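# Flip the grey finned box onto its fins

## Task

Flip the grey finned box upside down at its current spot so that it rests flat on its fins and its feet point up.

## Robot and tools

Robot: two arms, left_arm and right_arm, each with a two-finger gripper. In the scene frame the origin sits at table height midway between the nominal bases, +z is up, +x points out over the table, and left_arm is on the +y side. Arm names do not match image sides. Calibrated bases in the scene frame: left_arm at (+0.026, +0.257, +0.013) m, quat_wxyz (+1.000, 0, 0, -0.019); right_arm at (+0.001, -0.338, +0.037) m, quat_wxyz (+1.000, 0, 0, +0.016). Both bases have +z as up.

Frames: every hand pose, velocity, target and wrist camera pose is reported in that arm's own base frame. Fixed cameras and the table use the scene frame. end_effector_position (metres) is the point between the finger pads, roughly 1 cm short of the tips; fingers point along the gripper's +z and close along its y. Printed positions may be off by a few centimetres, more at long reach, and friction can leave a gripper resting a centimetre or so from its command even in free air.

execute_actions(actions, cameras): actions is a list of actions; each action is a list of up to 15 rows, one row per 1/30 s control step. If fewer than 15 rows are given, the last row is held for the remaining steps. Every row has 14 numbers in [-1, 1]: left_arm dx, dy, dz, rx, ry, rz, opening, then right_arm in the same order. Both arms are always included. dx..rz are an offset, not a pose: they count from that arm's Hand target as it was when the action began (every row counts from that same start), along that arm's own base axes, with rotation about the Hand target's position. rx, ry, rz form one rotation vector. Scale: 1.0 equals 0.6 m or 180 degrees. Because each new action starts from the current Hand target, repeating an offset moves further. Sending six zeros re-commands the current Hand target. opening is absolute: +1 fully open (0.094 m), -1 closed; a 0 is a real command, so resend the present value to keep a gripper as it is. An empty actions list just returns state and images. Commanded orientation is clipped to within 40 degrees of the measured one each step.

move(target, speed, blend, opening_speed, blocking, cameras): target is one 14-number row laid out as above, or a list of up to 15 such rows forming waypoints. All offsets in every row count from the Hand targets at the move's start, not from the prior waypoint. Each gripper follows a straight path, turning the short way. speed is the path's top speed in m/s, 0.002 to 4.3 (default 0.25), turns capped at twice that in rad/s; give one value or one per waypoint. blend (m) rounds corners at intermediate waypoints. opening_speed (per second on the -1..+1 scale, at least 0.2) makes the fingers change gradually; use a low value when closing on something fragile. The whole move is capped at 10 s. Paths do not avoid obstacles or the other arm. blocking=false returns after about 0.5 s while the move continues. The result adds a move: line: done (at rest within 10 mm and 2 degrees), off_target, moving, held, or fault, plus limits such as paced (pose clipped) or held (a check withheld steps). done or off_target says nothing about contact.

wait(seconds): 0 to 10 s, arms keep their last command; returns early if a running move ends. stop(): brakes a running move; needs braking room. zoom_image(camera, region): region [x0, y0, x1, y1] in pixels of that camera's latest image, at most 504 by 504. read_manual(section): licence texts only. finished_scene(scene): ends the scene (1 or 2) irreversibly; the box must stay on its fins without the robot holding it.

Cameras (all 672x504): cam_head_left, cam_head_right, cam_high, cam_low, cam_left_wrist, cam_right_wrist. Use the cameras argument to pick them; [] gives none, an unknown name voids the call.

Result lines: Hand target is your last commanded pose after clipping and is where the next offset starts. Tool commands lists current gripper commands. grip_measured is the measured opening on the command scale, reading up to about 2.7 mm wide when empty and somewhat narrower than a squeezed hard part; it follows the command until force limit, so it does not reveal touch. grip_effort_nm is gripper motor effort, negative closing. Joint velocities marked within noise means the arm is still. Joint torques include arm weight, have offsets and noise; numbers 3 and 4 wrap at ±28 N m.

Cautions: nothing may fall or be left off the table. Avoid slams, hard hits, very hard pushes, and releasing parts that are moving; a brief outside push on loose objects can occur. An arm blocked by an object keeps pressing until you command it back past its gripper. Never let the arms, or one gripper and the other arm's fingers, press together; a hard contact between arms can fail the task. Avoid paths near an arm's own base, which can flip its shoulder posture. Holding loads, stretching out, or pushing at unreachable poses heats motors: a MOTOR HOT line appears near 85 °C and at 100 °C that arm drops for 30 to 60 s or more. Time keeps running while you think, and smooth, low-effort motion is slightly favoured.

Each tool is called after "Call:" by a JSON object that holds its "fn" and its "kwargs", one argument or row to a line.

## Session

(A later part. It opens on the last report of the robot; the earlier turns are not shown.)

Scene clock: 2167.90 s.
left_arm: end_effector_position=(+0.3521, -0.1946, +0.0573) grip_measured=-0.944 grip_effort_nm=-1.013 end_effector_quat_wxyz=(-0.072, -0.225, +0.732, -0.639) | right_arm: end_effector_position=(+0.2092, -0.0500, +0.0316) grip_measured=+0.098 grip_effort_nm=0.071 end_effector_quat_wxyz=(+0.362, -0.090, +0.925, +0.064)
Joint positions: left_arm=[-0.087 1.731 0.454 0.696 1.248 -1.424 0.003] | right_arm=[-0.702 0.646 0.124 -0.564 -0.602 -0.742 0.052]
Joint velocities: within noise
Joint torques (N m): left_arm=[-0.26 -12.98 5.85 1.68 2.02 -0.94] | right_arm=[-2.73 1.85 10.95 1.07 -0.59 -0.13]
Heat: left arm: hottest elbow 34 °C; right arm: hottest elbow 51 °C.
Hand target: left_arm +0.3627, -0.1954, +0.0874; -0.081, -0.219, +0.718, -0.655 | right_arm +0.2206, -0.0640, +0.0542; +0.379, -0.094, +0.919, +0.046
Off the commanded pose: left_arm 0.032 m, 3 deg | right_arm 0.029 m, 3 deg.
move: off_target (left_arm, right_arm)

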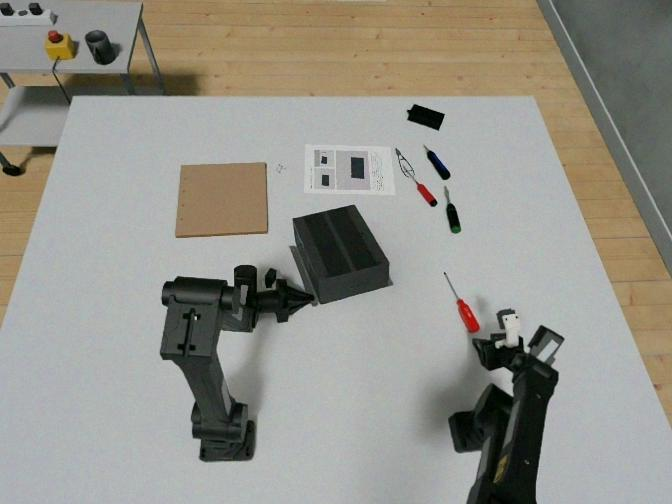

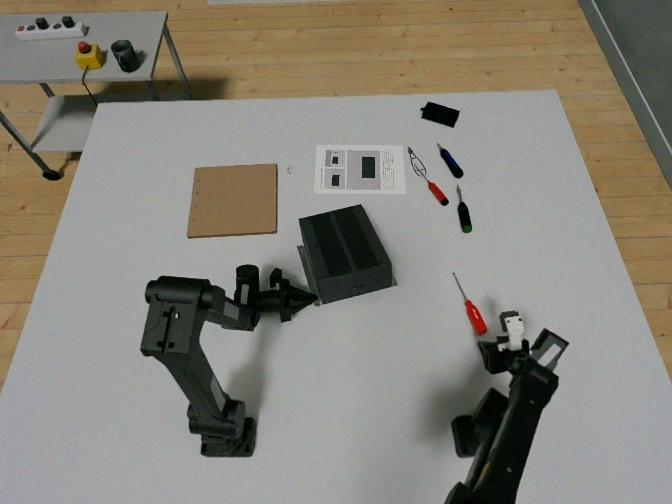

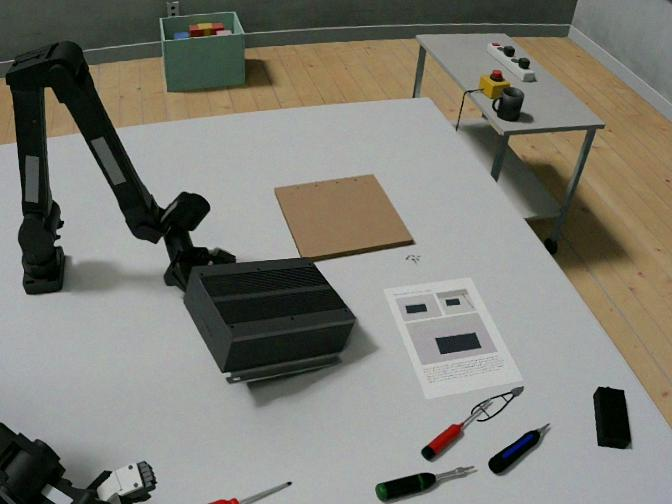

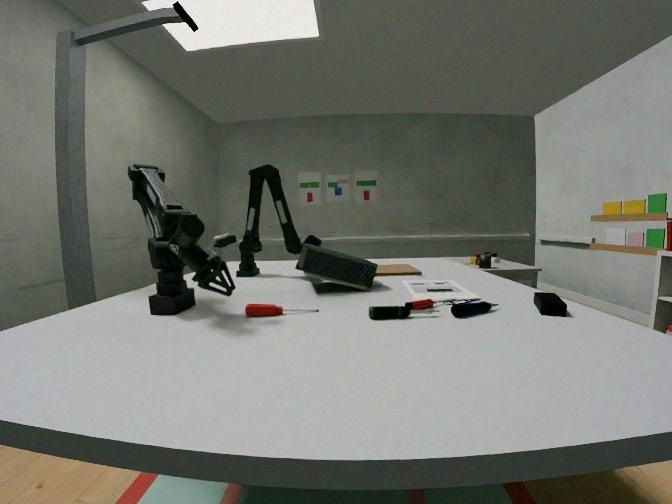

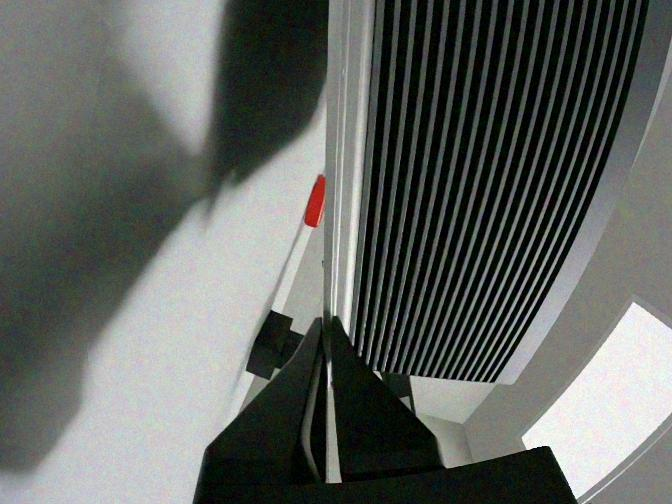

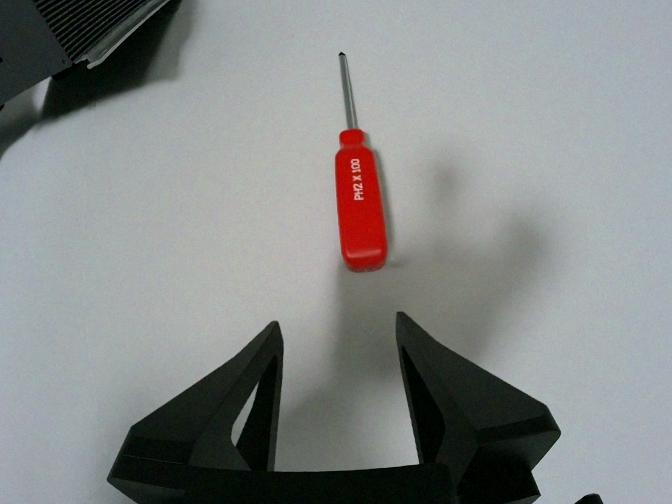

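Call:
{"fn": "move", "kwargs": {
  "target": [
    [0,0,0,0,0,0,-1,0.0,0.0,0.12,0.02,-0.06,0.04,0.0],
    [0,0,0,0,0,0,-1,0.12,0.3,0.1,0.0468,-0.1334,0.0984,0.0],
    [0,0,0,0,0,0,-1,0.16,0.38,-0.07,0.0468,-0.1334,0.0984,0.0]
  ],
  "speed": 0.2
}}

Scene clock: 2208.57 s.
left_arm: end_effector_position=(+0.3520, -0.1946, +0.0572) grip_measured=-0.944 grip_effort_nm=-1.013 end_effector_quat_wxyz=(-0.074, -0.227, +0.732, -0.638) | right_arm: end_effector_position=(+0.2496, +0.0988, +0.1030) grip_measured=+0.002 grip_effort_nm=-0.095 end_effector_quat_wxyz=(+0.535, -0.242, +0.795, +0.154)
Joint positions: left_arm=[-0.087 1.729 0.456 0.686 1.248 -1.424 0.003] | right_arm=[0.108 0.34 0.017 -0.109 -0.43 -0.204 0.047]
Joint velocities: within noise
Joint torques (N m): left_arm=[-0.32 -12.92 5.79 1.84 2.03 -0.91] | right_arm=[-2.73 2.26 10.07 1.81 -0.3 -0.18]
Heat: left arm: hottest elbow 36 °C; right arm: hottest elbow 53 °C.
Hand target: left_arm +0.3626, -0.1955, +0.0873; -0.081, -0.219, +0.718, -0.655 | right_arm +0.2537, +0.0956, +0.1145; +0.544, -0.241, +0.790, +0.148 (not the last commanded pose)
Off the commanded pose: left_arm 0.032 m, 3 deg | right_arm 0.130 m, 4 deg.
move: held (right_arm; a check stopped the path), off_target (left_arm); path passed 2 of 3 targets; limits=held
pose unreachable (right arm): on one or more control steps of this call, first in action 0 (counted from 0), this arm could not follow its commanded pose, so it was not sent that pose on those steps. It may still have moved: this result reports where it is.
cause: moving toward the commanded pose would bring two parts of the arm too close to each other (its shoulder (the part past joint 1) and its forearm (the part past joint 3), with joints 2 (shoulder) and 3 (elbow) between them).

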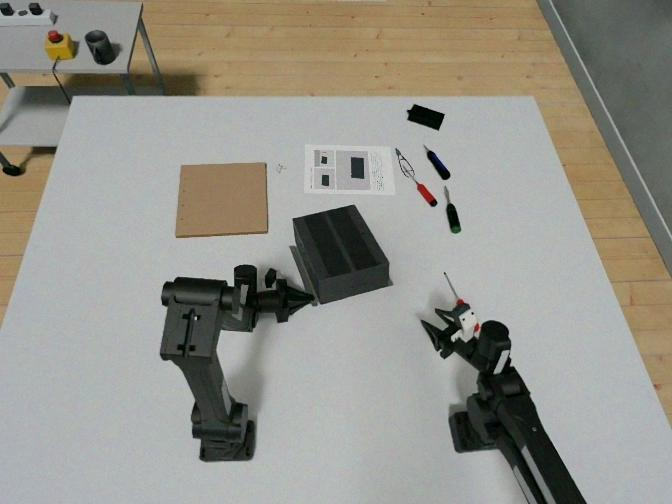

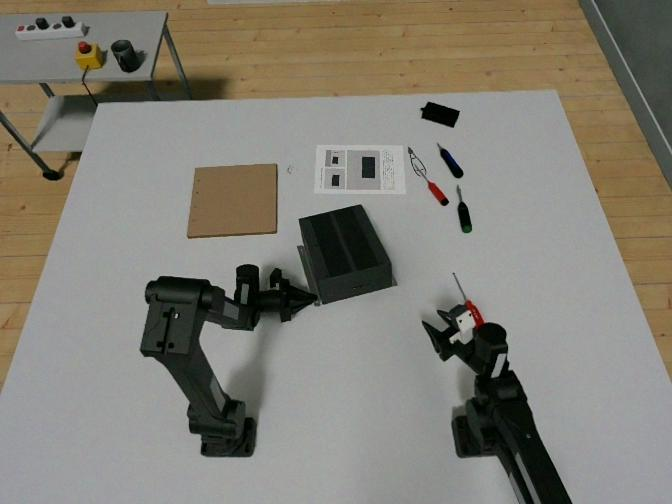

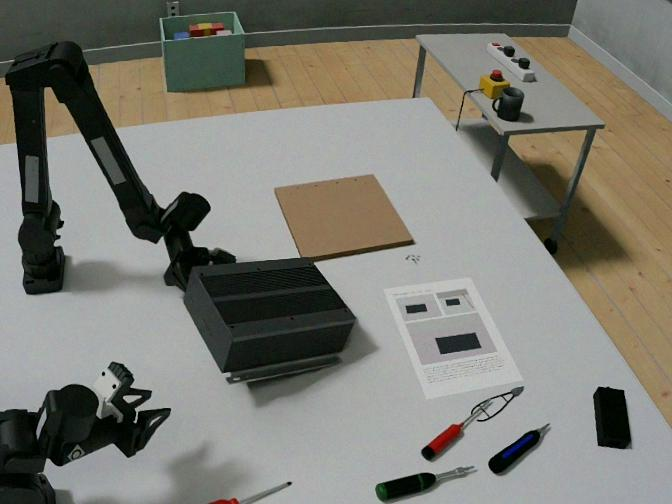

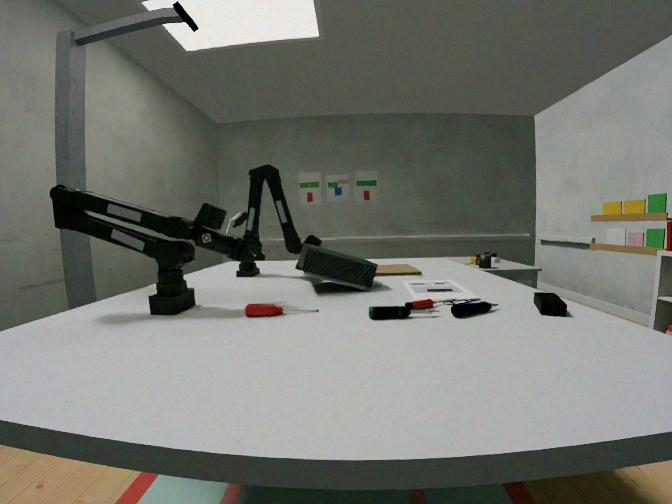

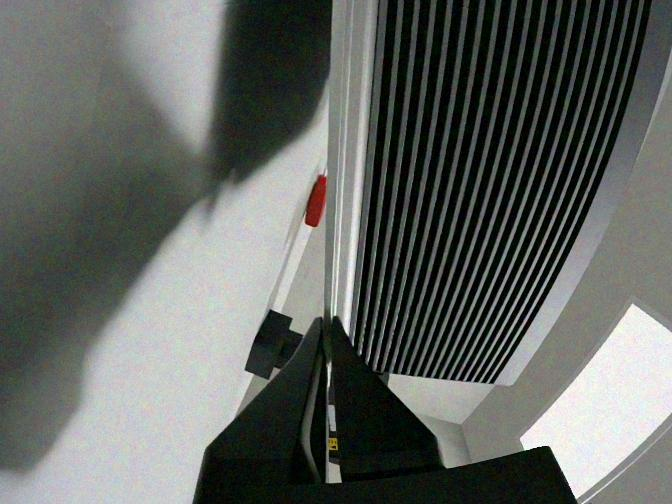

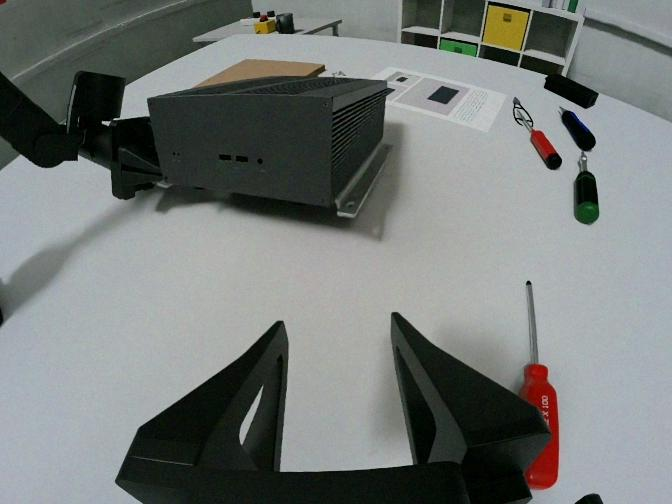

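Call:
{"fn": "move", "kwargs": {
  "target": [
    [0,0,0,0,0,0,-1,0.08,0.08,0.0,0,0,0,0.0],
    [0,0,0,0,0,0,-1,0.115,0.138,-0.19,0,0,0,0.0]
  ],
  "speed": 0.15,
  "cameras": ["cam_right_wrist","cam_left_wrist","cam_high"]
}}

Scene clock: 2216.43 s.
left_arm: end_effector_position=(+0.3520, -0.1946, +0.0573) grip_measured=-0.944 grip_effort_nm=-1.009 end_effector_quat_wxyz=(-0.075, -0.228, +0.732, -0.637) | right_arm: end_effector_position=(+0.3221, +0.1727, -0.0011) grip_measured=+0.002 grip_effort_nm=-0.095 end_effector_quat_wxyz=(+0.540, -0.241, +0.794, +0.142)
Joint positions: left_arm=[-0.087 1.728 0.456 0.683 1.248 -1.424 0.003] | right_arm=[0.449 1.896 0.144 1.363 -0.095 -0.076 0.047]
Joint velocities: within noise
Joint torques (N m): left_arm=[-0.26 -13.04 5.78 1.92 2.02 -0.9] | right_arm=[-0.21 -5.42 0.14 2.67 0.07 0.03]
Heat: left arm: hottest wrist yaw 36 °C; right arm: hottest elbow 52 °C.
Hand target: left_arm +0.3626, -0.1955, +0.0873; -0.081, -0.219, +0.718, -0.655 | right_arm +0.3226, +0.1783, +0.0003; +0.544, -0.241, +0.790, +0.148
Off the commanded pose: left_arm 0.032 m, 3 deg | right_arm 0.006 m, 1 deg.
move: off_target (left_arm)
Images, in order (width x height): cam_high 672x504, cam_left_wrist 672x504, cam_right_wrist 672x504.

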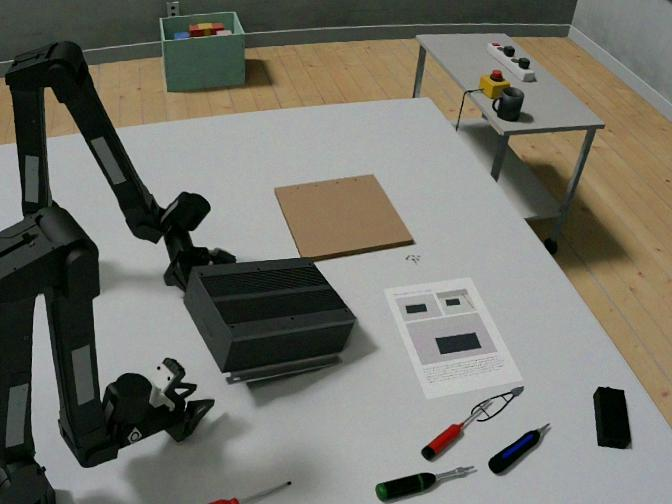

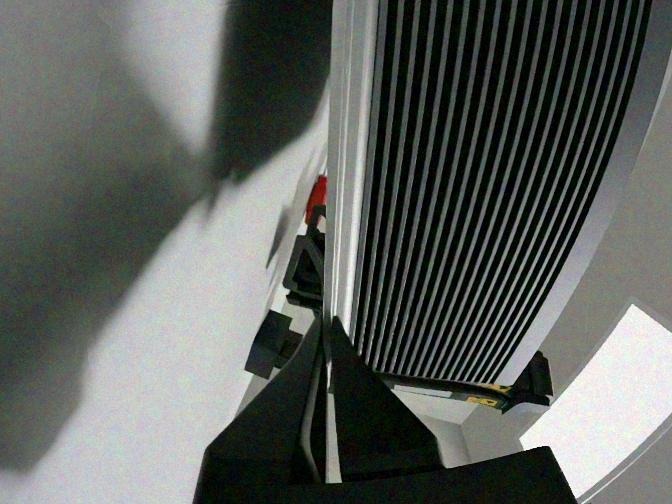

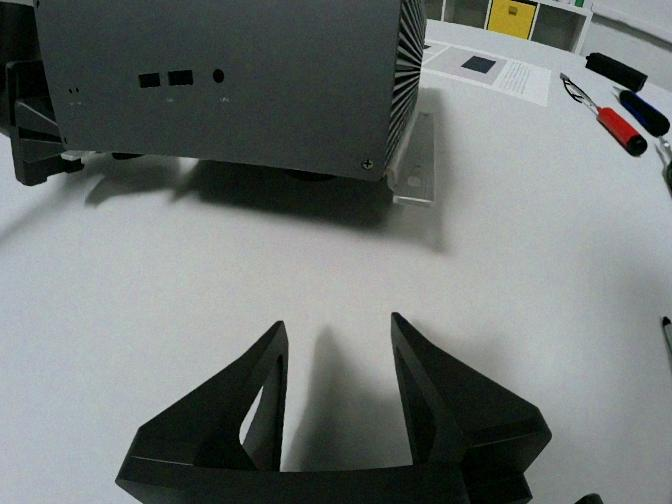

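Call:
{"fn": "move", "kwargs": {
  "target": [0,0,0,0,0,0,-1,0.122,0.07,-0.008,0,0,0,0.0],
  "speed": 0.08,
  "cameras": ["cam_right_wrist","cam_left_wrist","cam_high"]
}}

Scene clock: 2233.80 s.
left_arm: end_effector_position=(+0.3528, -0.1943, +0.0595) grip_measured=-0.944 grip_effort_nm=-1.009 end_effector_quat_wxyz=(-0.074, -0.226, +0.732, -0.639) | right_arm: end_effector_position=(+0.3871, +0.2083, -0.0097) grip_measured=+0.002 grip_effort_nm=-0.100 end_effector_quat_wxyz=(+0.535, -0.238, +0.798, +0.142)
Joint positions: left_arm=[-0.085 1.722 0.458 0.68 1.251 -1.425 0.003] | right_arm=[0.464 1.896 0.341 1.156 -0.078 -0.065 0.047]
Joint velocities: within noise
Joint torques (N m): left_arm=[-0.38 -12.63 5.72 1.96 1.92 -0.89] | right_arm=[0.03 -8.59 3.48 2.18 0.01 0.03]
Heat: left arm: hottest wrist yaw 37 °C; right arm: hottest elbow 46 °C.
Hand target: left_arm +0.3627, -0.1954, +0.0873; -0.081, -0.219, +0.718, -0.655 | right_arm +0.3958, +0.2204, -0.0043; +0.544, -0.241, +0.790, +0.148
Off the commanded pose: left_arm 0.030 m, 3 deg | right_arm 0.016 m, 2 deg.
move: off_target (left_arm, right_arm)
Images, in order (width x height): cam_high 672x504, cam_left_wrist 672x504, cam_right_wrist 672x504.

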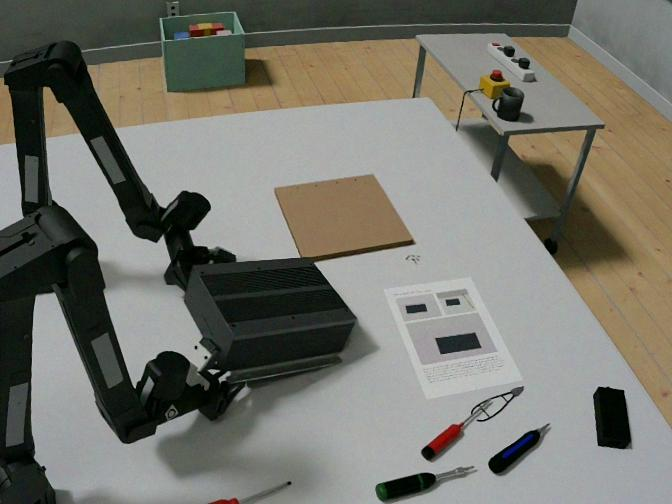

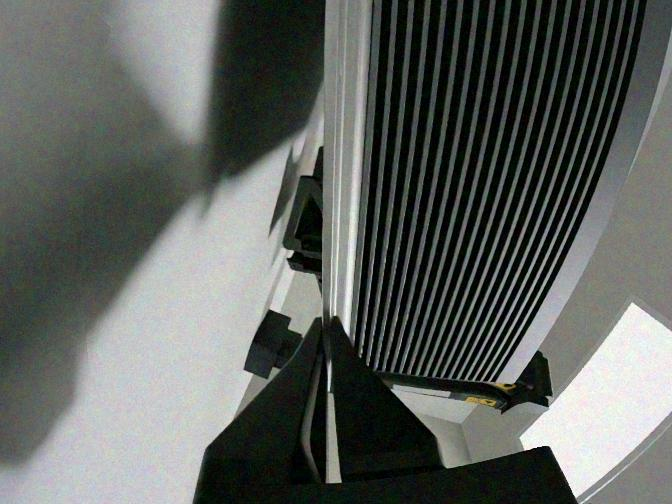

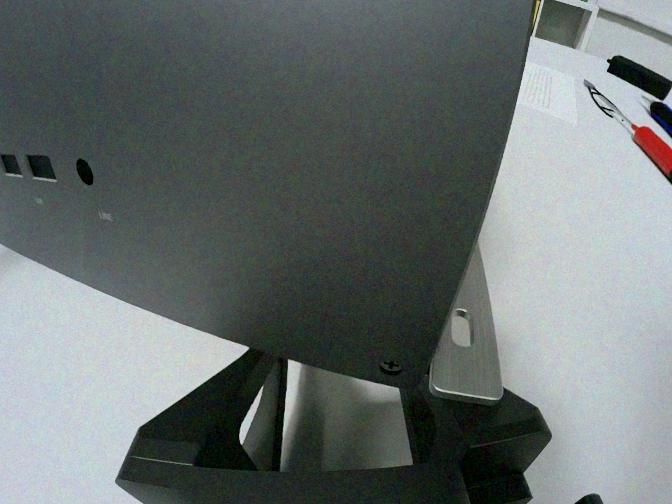

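Call:
{"fn": "move", "kwargs": {
  "target": [0,0,0,0,0,0,-1,0.008,0.003,0.11,0,0,0,0.0],
  "speed": 0.05
}}

Scene clock: 2247.73 s.
left_arm: end_effector_position=(+0.3575, -0.1932, +0.0728) grip_measured=-0.944 grip_effort_nm=-1.009 end_effector_quat_wxyz=(-0.077, -0.227, +0.725, -0.646) | right_arm: end_effector_position=(+0.3782, +0.2041, +0.0209) grip_measured=+0.001 grip_effort_nm=-0.090 end_effector_quat_wxyz=(+0.494, -0.235, +0.825, +0.140)
Joint positions: left_arm=[-0.079 1.697 0.466 0.691 1.267 -1.473 0.003] | right_arm=[0.465 1.625 0.328 0.804 -0.078 -0.043 0.047]
Joint velocities: within noise
Joint torques (N m): left_arm=[-0.91 -10.34 5.29 2.41 1.23 -0.56] | right_arm=[0.73 -10.7 6.26 3.23 -0.04 -0.23]
Heat: left arm: hottest wrist yaw 37 °C; right arm: hottest elbow 44 °C.
Hand target: left_arm +0.3626, -0.1954, +0.0874; -0.081, -0.219, +0.718, -0.655 | right_arm +0.4006, +0.2222, +0.0615; +0.544, -0.241, +0.790, +0.148
Off the commanded pose: left_arm 0.016 m, 2 deg | right_arm 0.050 m, 7 deg.
move: off_target (left_arm, right_arm)

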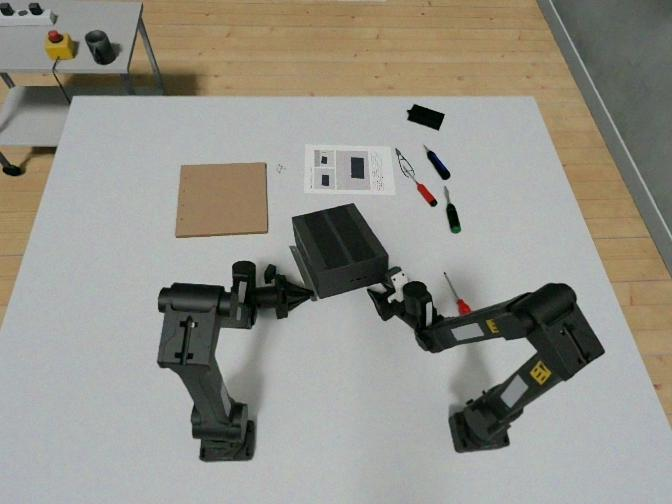

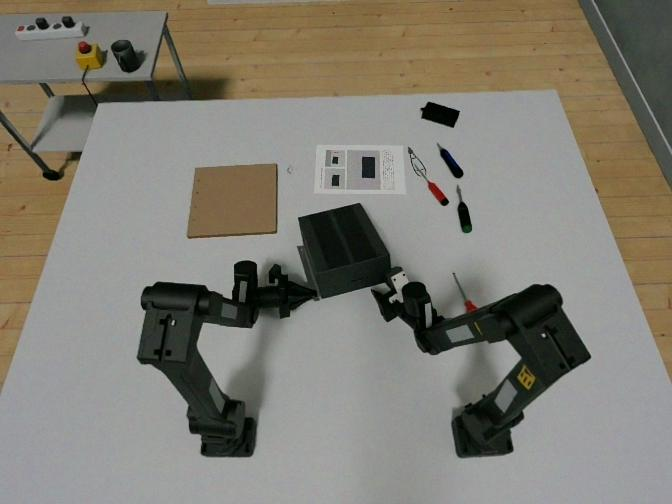

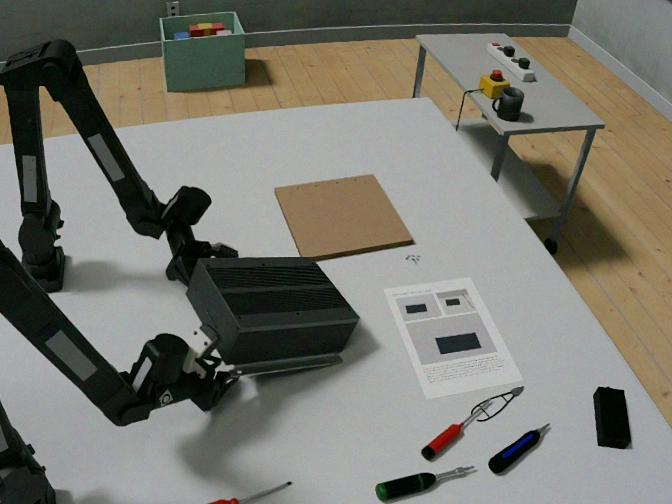

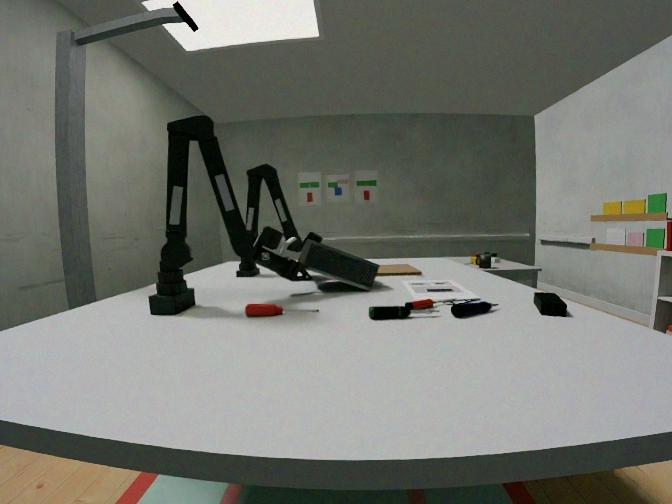

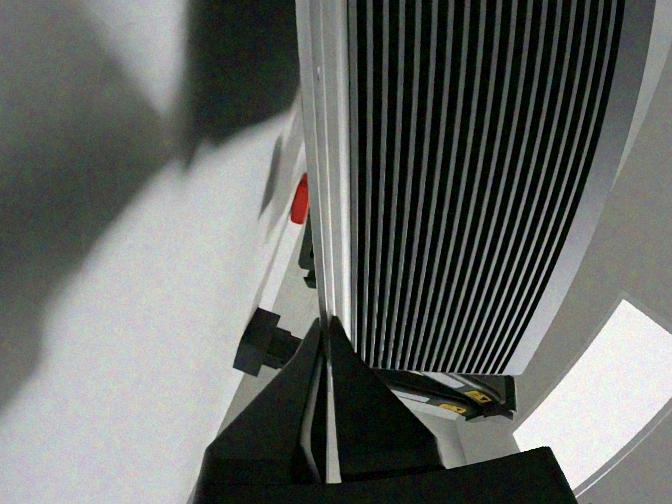

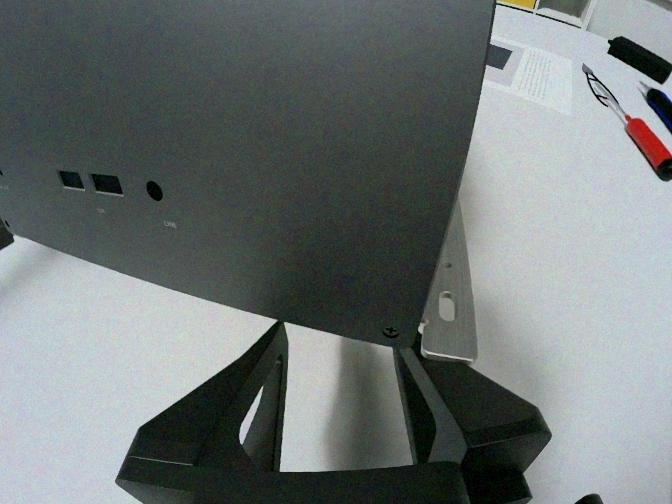

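Call:
{"fn": "move", "kwargs": {
  "target": [
    [0,0,0,0,0,0,-1,0,0,-0.045,0.022,-0.0385,0,0.0],
    [0,0,0,0,0,0,-1,0.048,0.034,-0.045,0.022,-0.0385,0,0.0],
    [0,0,0,0,0,0,-1,0.048,0.034,0.05,0.022,-0.0385,0,0.0]
  ],
  "speed": 0.06
}}

Scene clock: 2258.27 s.
left_arm: end_effector_position=(+0.3642, -0.1926, +0.0828) grip_measured=-0.947 grip_effort_nm=-1.013 end_effector_quat_wxyz=(-0.074, -0.226, +0.720, -0.652) | right_arm: end_effector_position=(+0.3990, +0.2160, +0.0284) grip_measured=+0.001 grip_effort_nm=-0.090 end_effector_quat_wxyz=(+0.527, -0.218, +0.808, +0.151)
Joint positions: left_arm=[-0.075 1.684 0.477 0.713 1.272 -1.512 0.002] | right_arm=[0.473 1.697 0.368 0.916 -0.063 -0.012 0.047]
Joint velocities: within noise
Joint torques (N m): left_arm=[-1.2 -9 4.51 2.11 0.99 -0.26] | right_arm=[1.08 -14.21 7.47 4.21 -0.02 -0.43]
Heat: left arm: hottest wrist yaw 36 °C; right arm: hottest elbow 43 °C.
Hand target: left_arm +0.3627, -0.1955, +0.0874; -0.081, -0.219, +0.718, -0.655 | right_arm +0.4295, +0.2426, +0.0917; +0.599, -0.231, +0.750, +0.160
Off the commanded pose: left_arm 0.006 m, 1 deg | right_arm 0.075 m, 11 deg.
move: off_target (right_arm)

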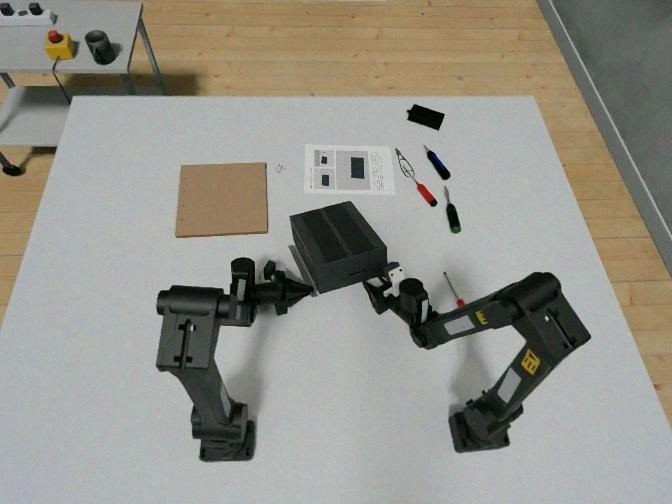

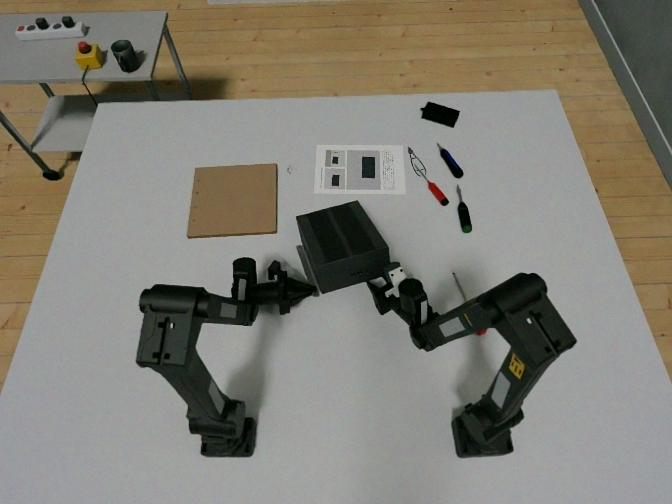

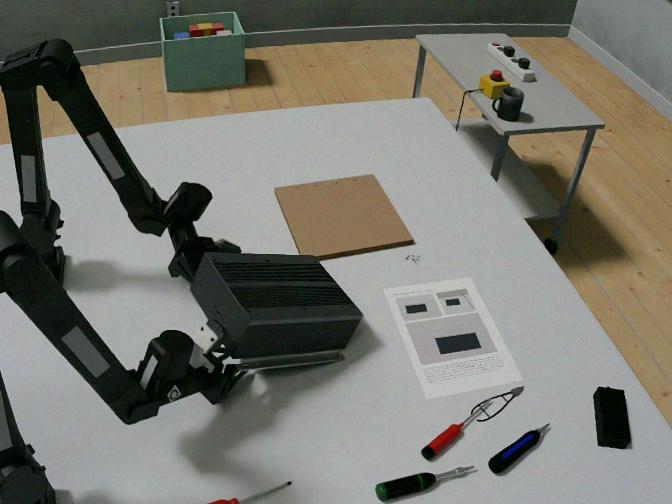

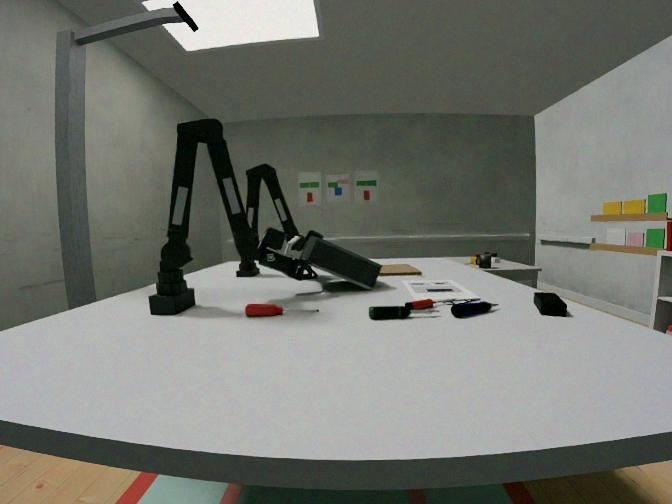

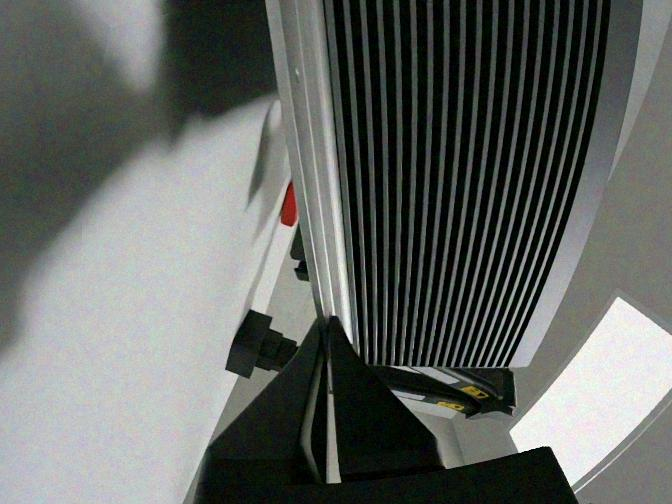

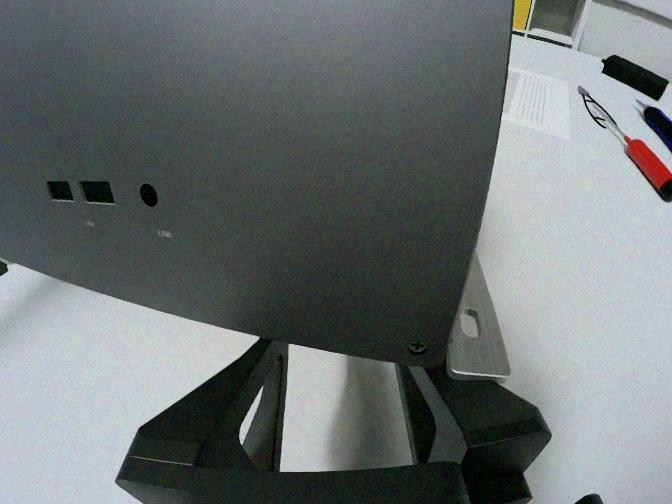

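Call:
{"fn": "move", "kwargs": {
  "target": [0.0428,0.0103,0.0677,-0.0155,0.0648,0,-1,0.0443,0.0075,0.12,0.0,0.0,0,0.0],
  "speed": 0.05
}}

Scene clock: 2275.00 s.
left_arm: end_effector_position=(+0.3844, -0.1869, +0.1171) grip_measured=-0.947 grip_effort_nm=-1.013 end_effector_quat_wxyz=(-0.149, -0.287, +0.693, -0.644) | right_arm: end_effector_position=(+0.4081, +0.2257, +0.0917) grip_measured=+0.001 grip_effort_nm=-0.071 end_effector_quat_wxyz=(+0.526, -0.229, +0.804, +0.155)
Joint positions: left_arm=[-0.051 1.603 0.556 0.515 1.322 -1.672 0.002] | right_arm=[0.477 1.441 0.425 0.604 -0.079 -0.026 0.047]
Joint velocities: within noise
Joint torques (N m): left_arm=[-0.97 -9.93 6.97 1.09 1.12 -0.37] | right_arm=[-1.73 -10.93 13.07 3.49 -0.32 -0.35]
Heat: left arm: hottest elbow 35 °C; right arm: hottest elbow 43 °C.
Hand target: left_arm +0.3883, -0.1893, +0.1280; -0.159, -0.282, +0.690, -0.647 | right_arm +0.4560, +0.2471, +0.1635; +0.599, -0.231, +0.750, +0.160
Off the commanded pose: left_arm 0.012 m, 1 deg | right_arm 0.089 m, 10 deg.
move: off_target (left_arm, right_arm)

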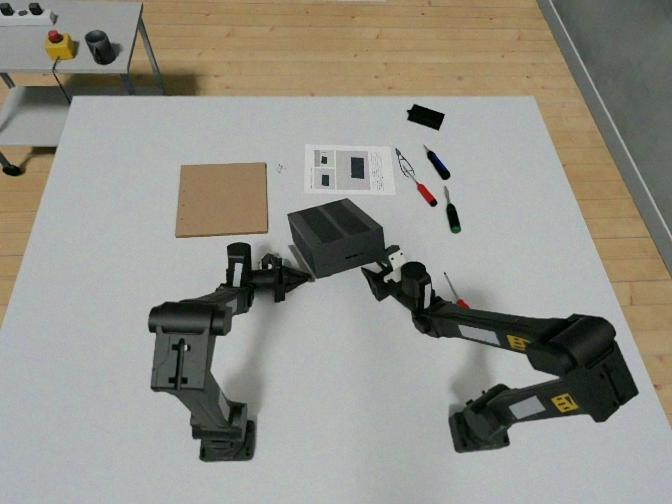

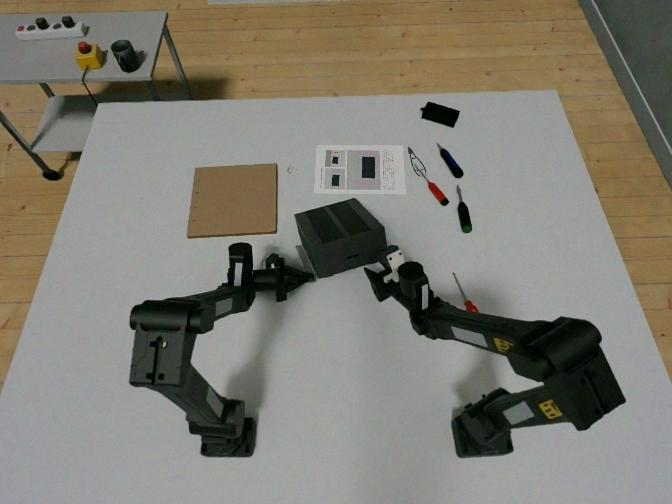

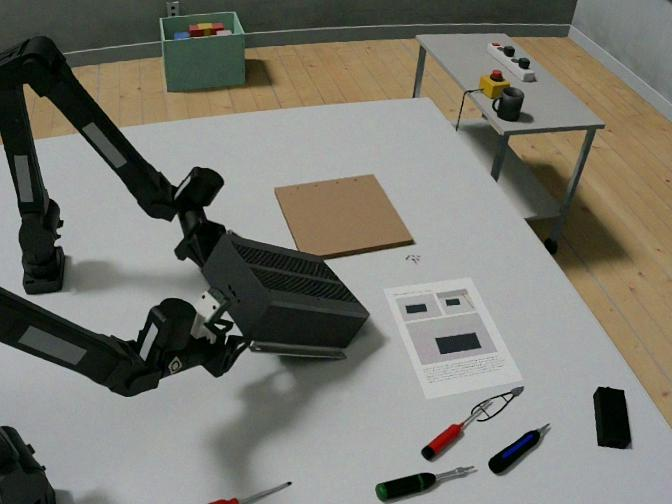

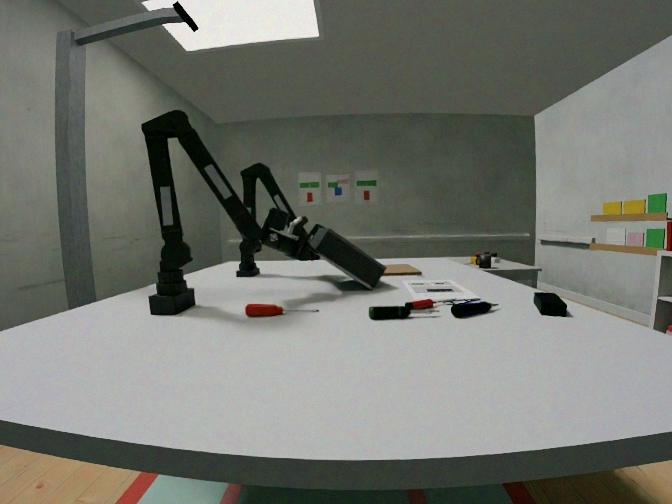

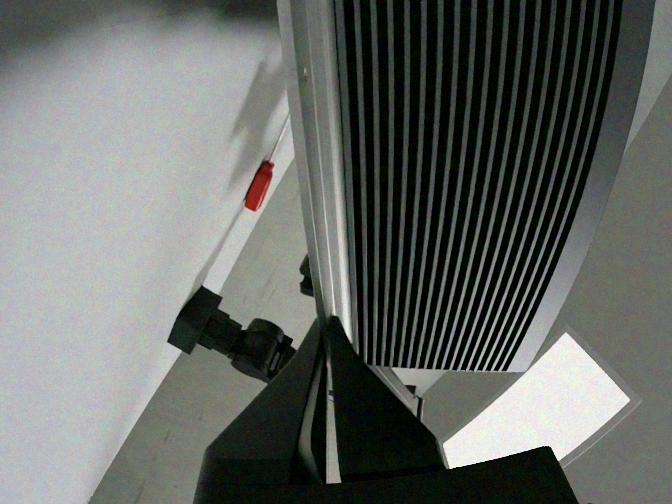

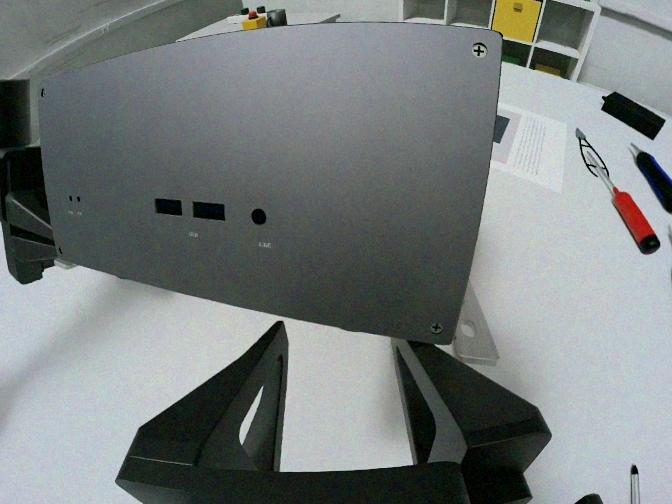

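Call:
{"fn": "move", "kwargs": {
  "target": [
    [0,0,0,0,0,0,-1,-0.118,-0.02,-0.1975,-0.0277,0.069,-0.036,0.0],
    [0,0,0,0,0,0,-1,-0.118,-0.02,-0.1975,-0.0553,0.138,-0.0717,0.0],
    [0,0,0,0,0,0,-1,-0.031,0.013,-0.16,-0.0553,0.138,-0.0717,0.0]
  ],
  "speed": 0.12
}}

Scene clock: 2301.40 s.
left_arm: end_effector_position=(+0.3838, -0.1858, +0.1135) grip_measured=-0.947 grip_effort_nm=-1.004 end_effector_quat_wxyz=(-0.153, -0.296, +0.693, -0.640) | right_arm: end_effector_position=(+0.4112, +0.2463, +0.0494) grip_measured=+0.001 grip_effort_nm=-0.071 end_effector_quat_wxyz=(+0.397, -0.164, +0.901, +0.068)
Joint positions: left_arm=[-0.049 1.602 0.556 0.485 1.314 -1.663 0.002] | right_arm=[0.608 1.496 0.607 0.129 0.19 0.167 0.047]
Joint velocities: within noise
Joint torques (N m): left_arm=[-1.2 -9.93 7.19 1.84 1.44 -0.37] | right_arm=[-1.55 -7 10.18 1.76 -0.11 -0.17]
Heat: left arm: hottest elbow 36 °C; right arm: hottest elbow 47 °C.
Hand target: left_arm +0.3883, -0.1892, +0.1279; -0.159, -0.283, +0.690, -0.647 | right_arm +0.4375, +0.2550, +0.0677; +0.416, -0.157, +0.893, +0.073
Off the commanded pose: left_arm 0.016 m, 2 deg | right_arm 0.033 m, 3 deg.
move: off_target (left_arm, right_arm)

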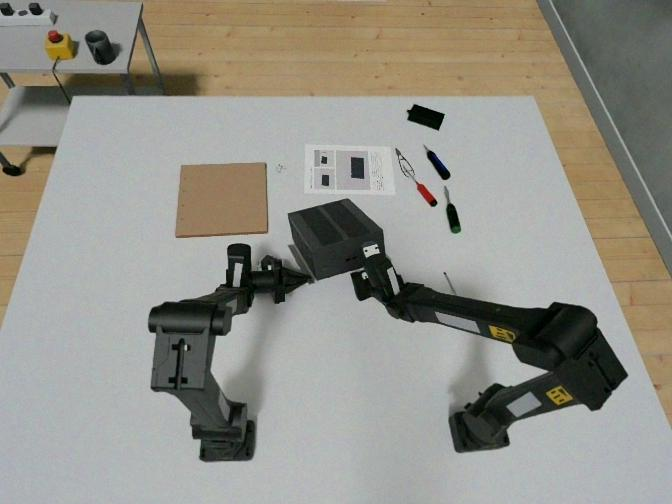

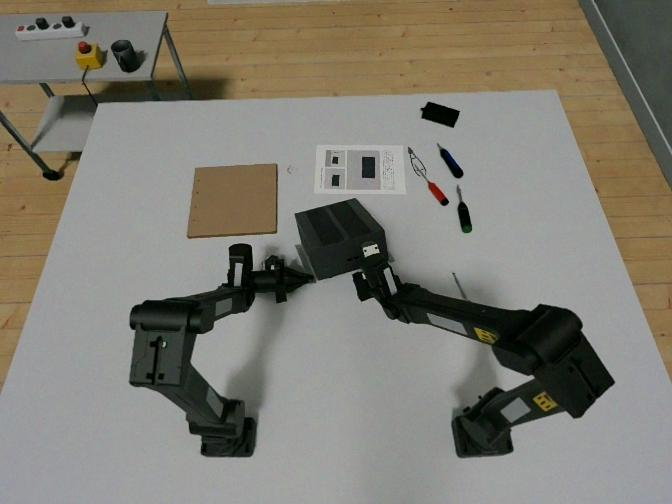

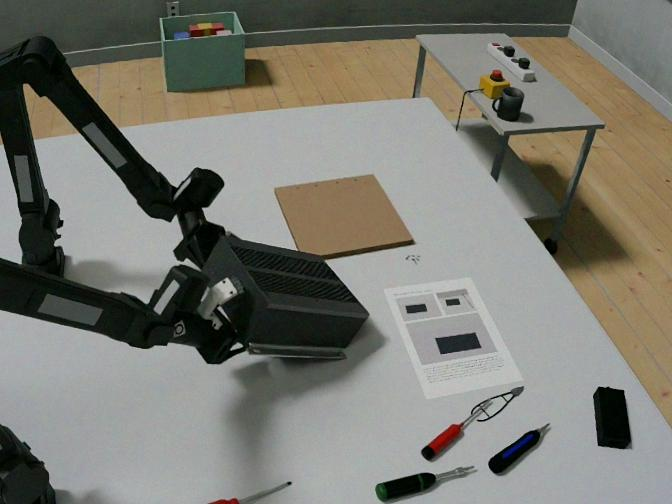

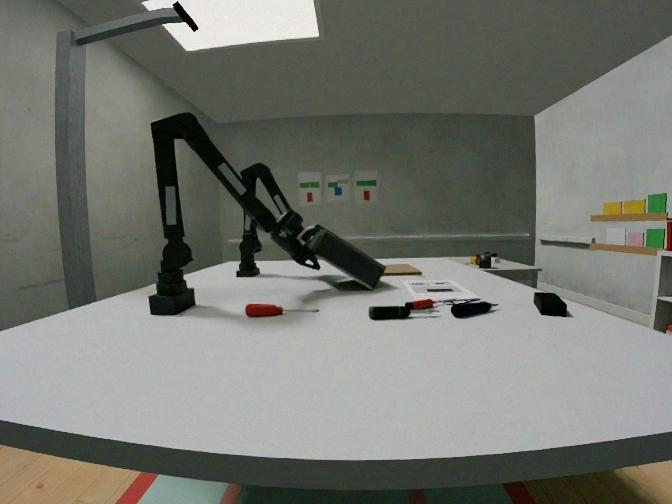

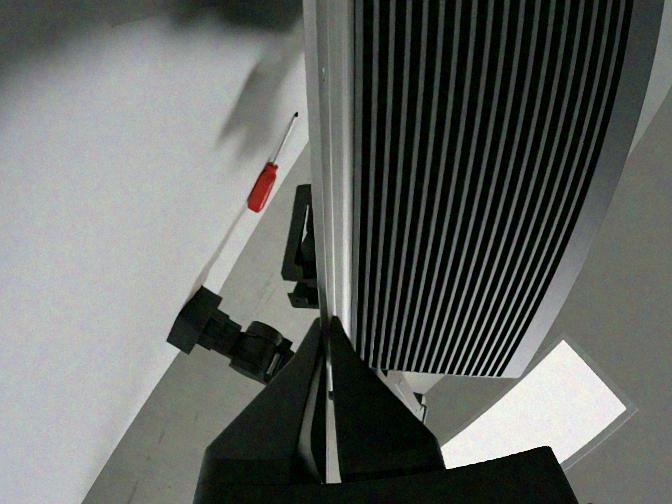

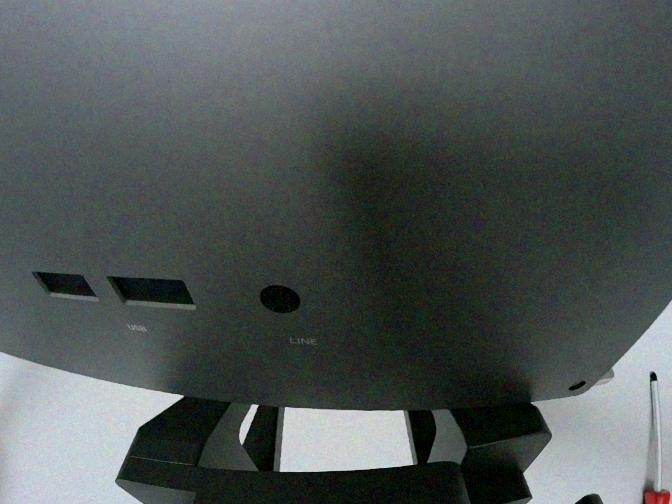

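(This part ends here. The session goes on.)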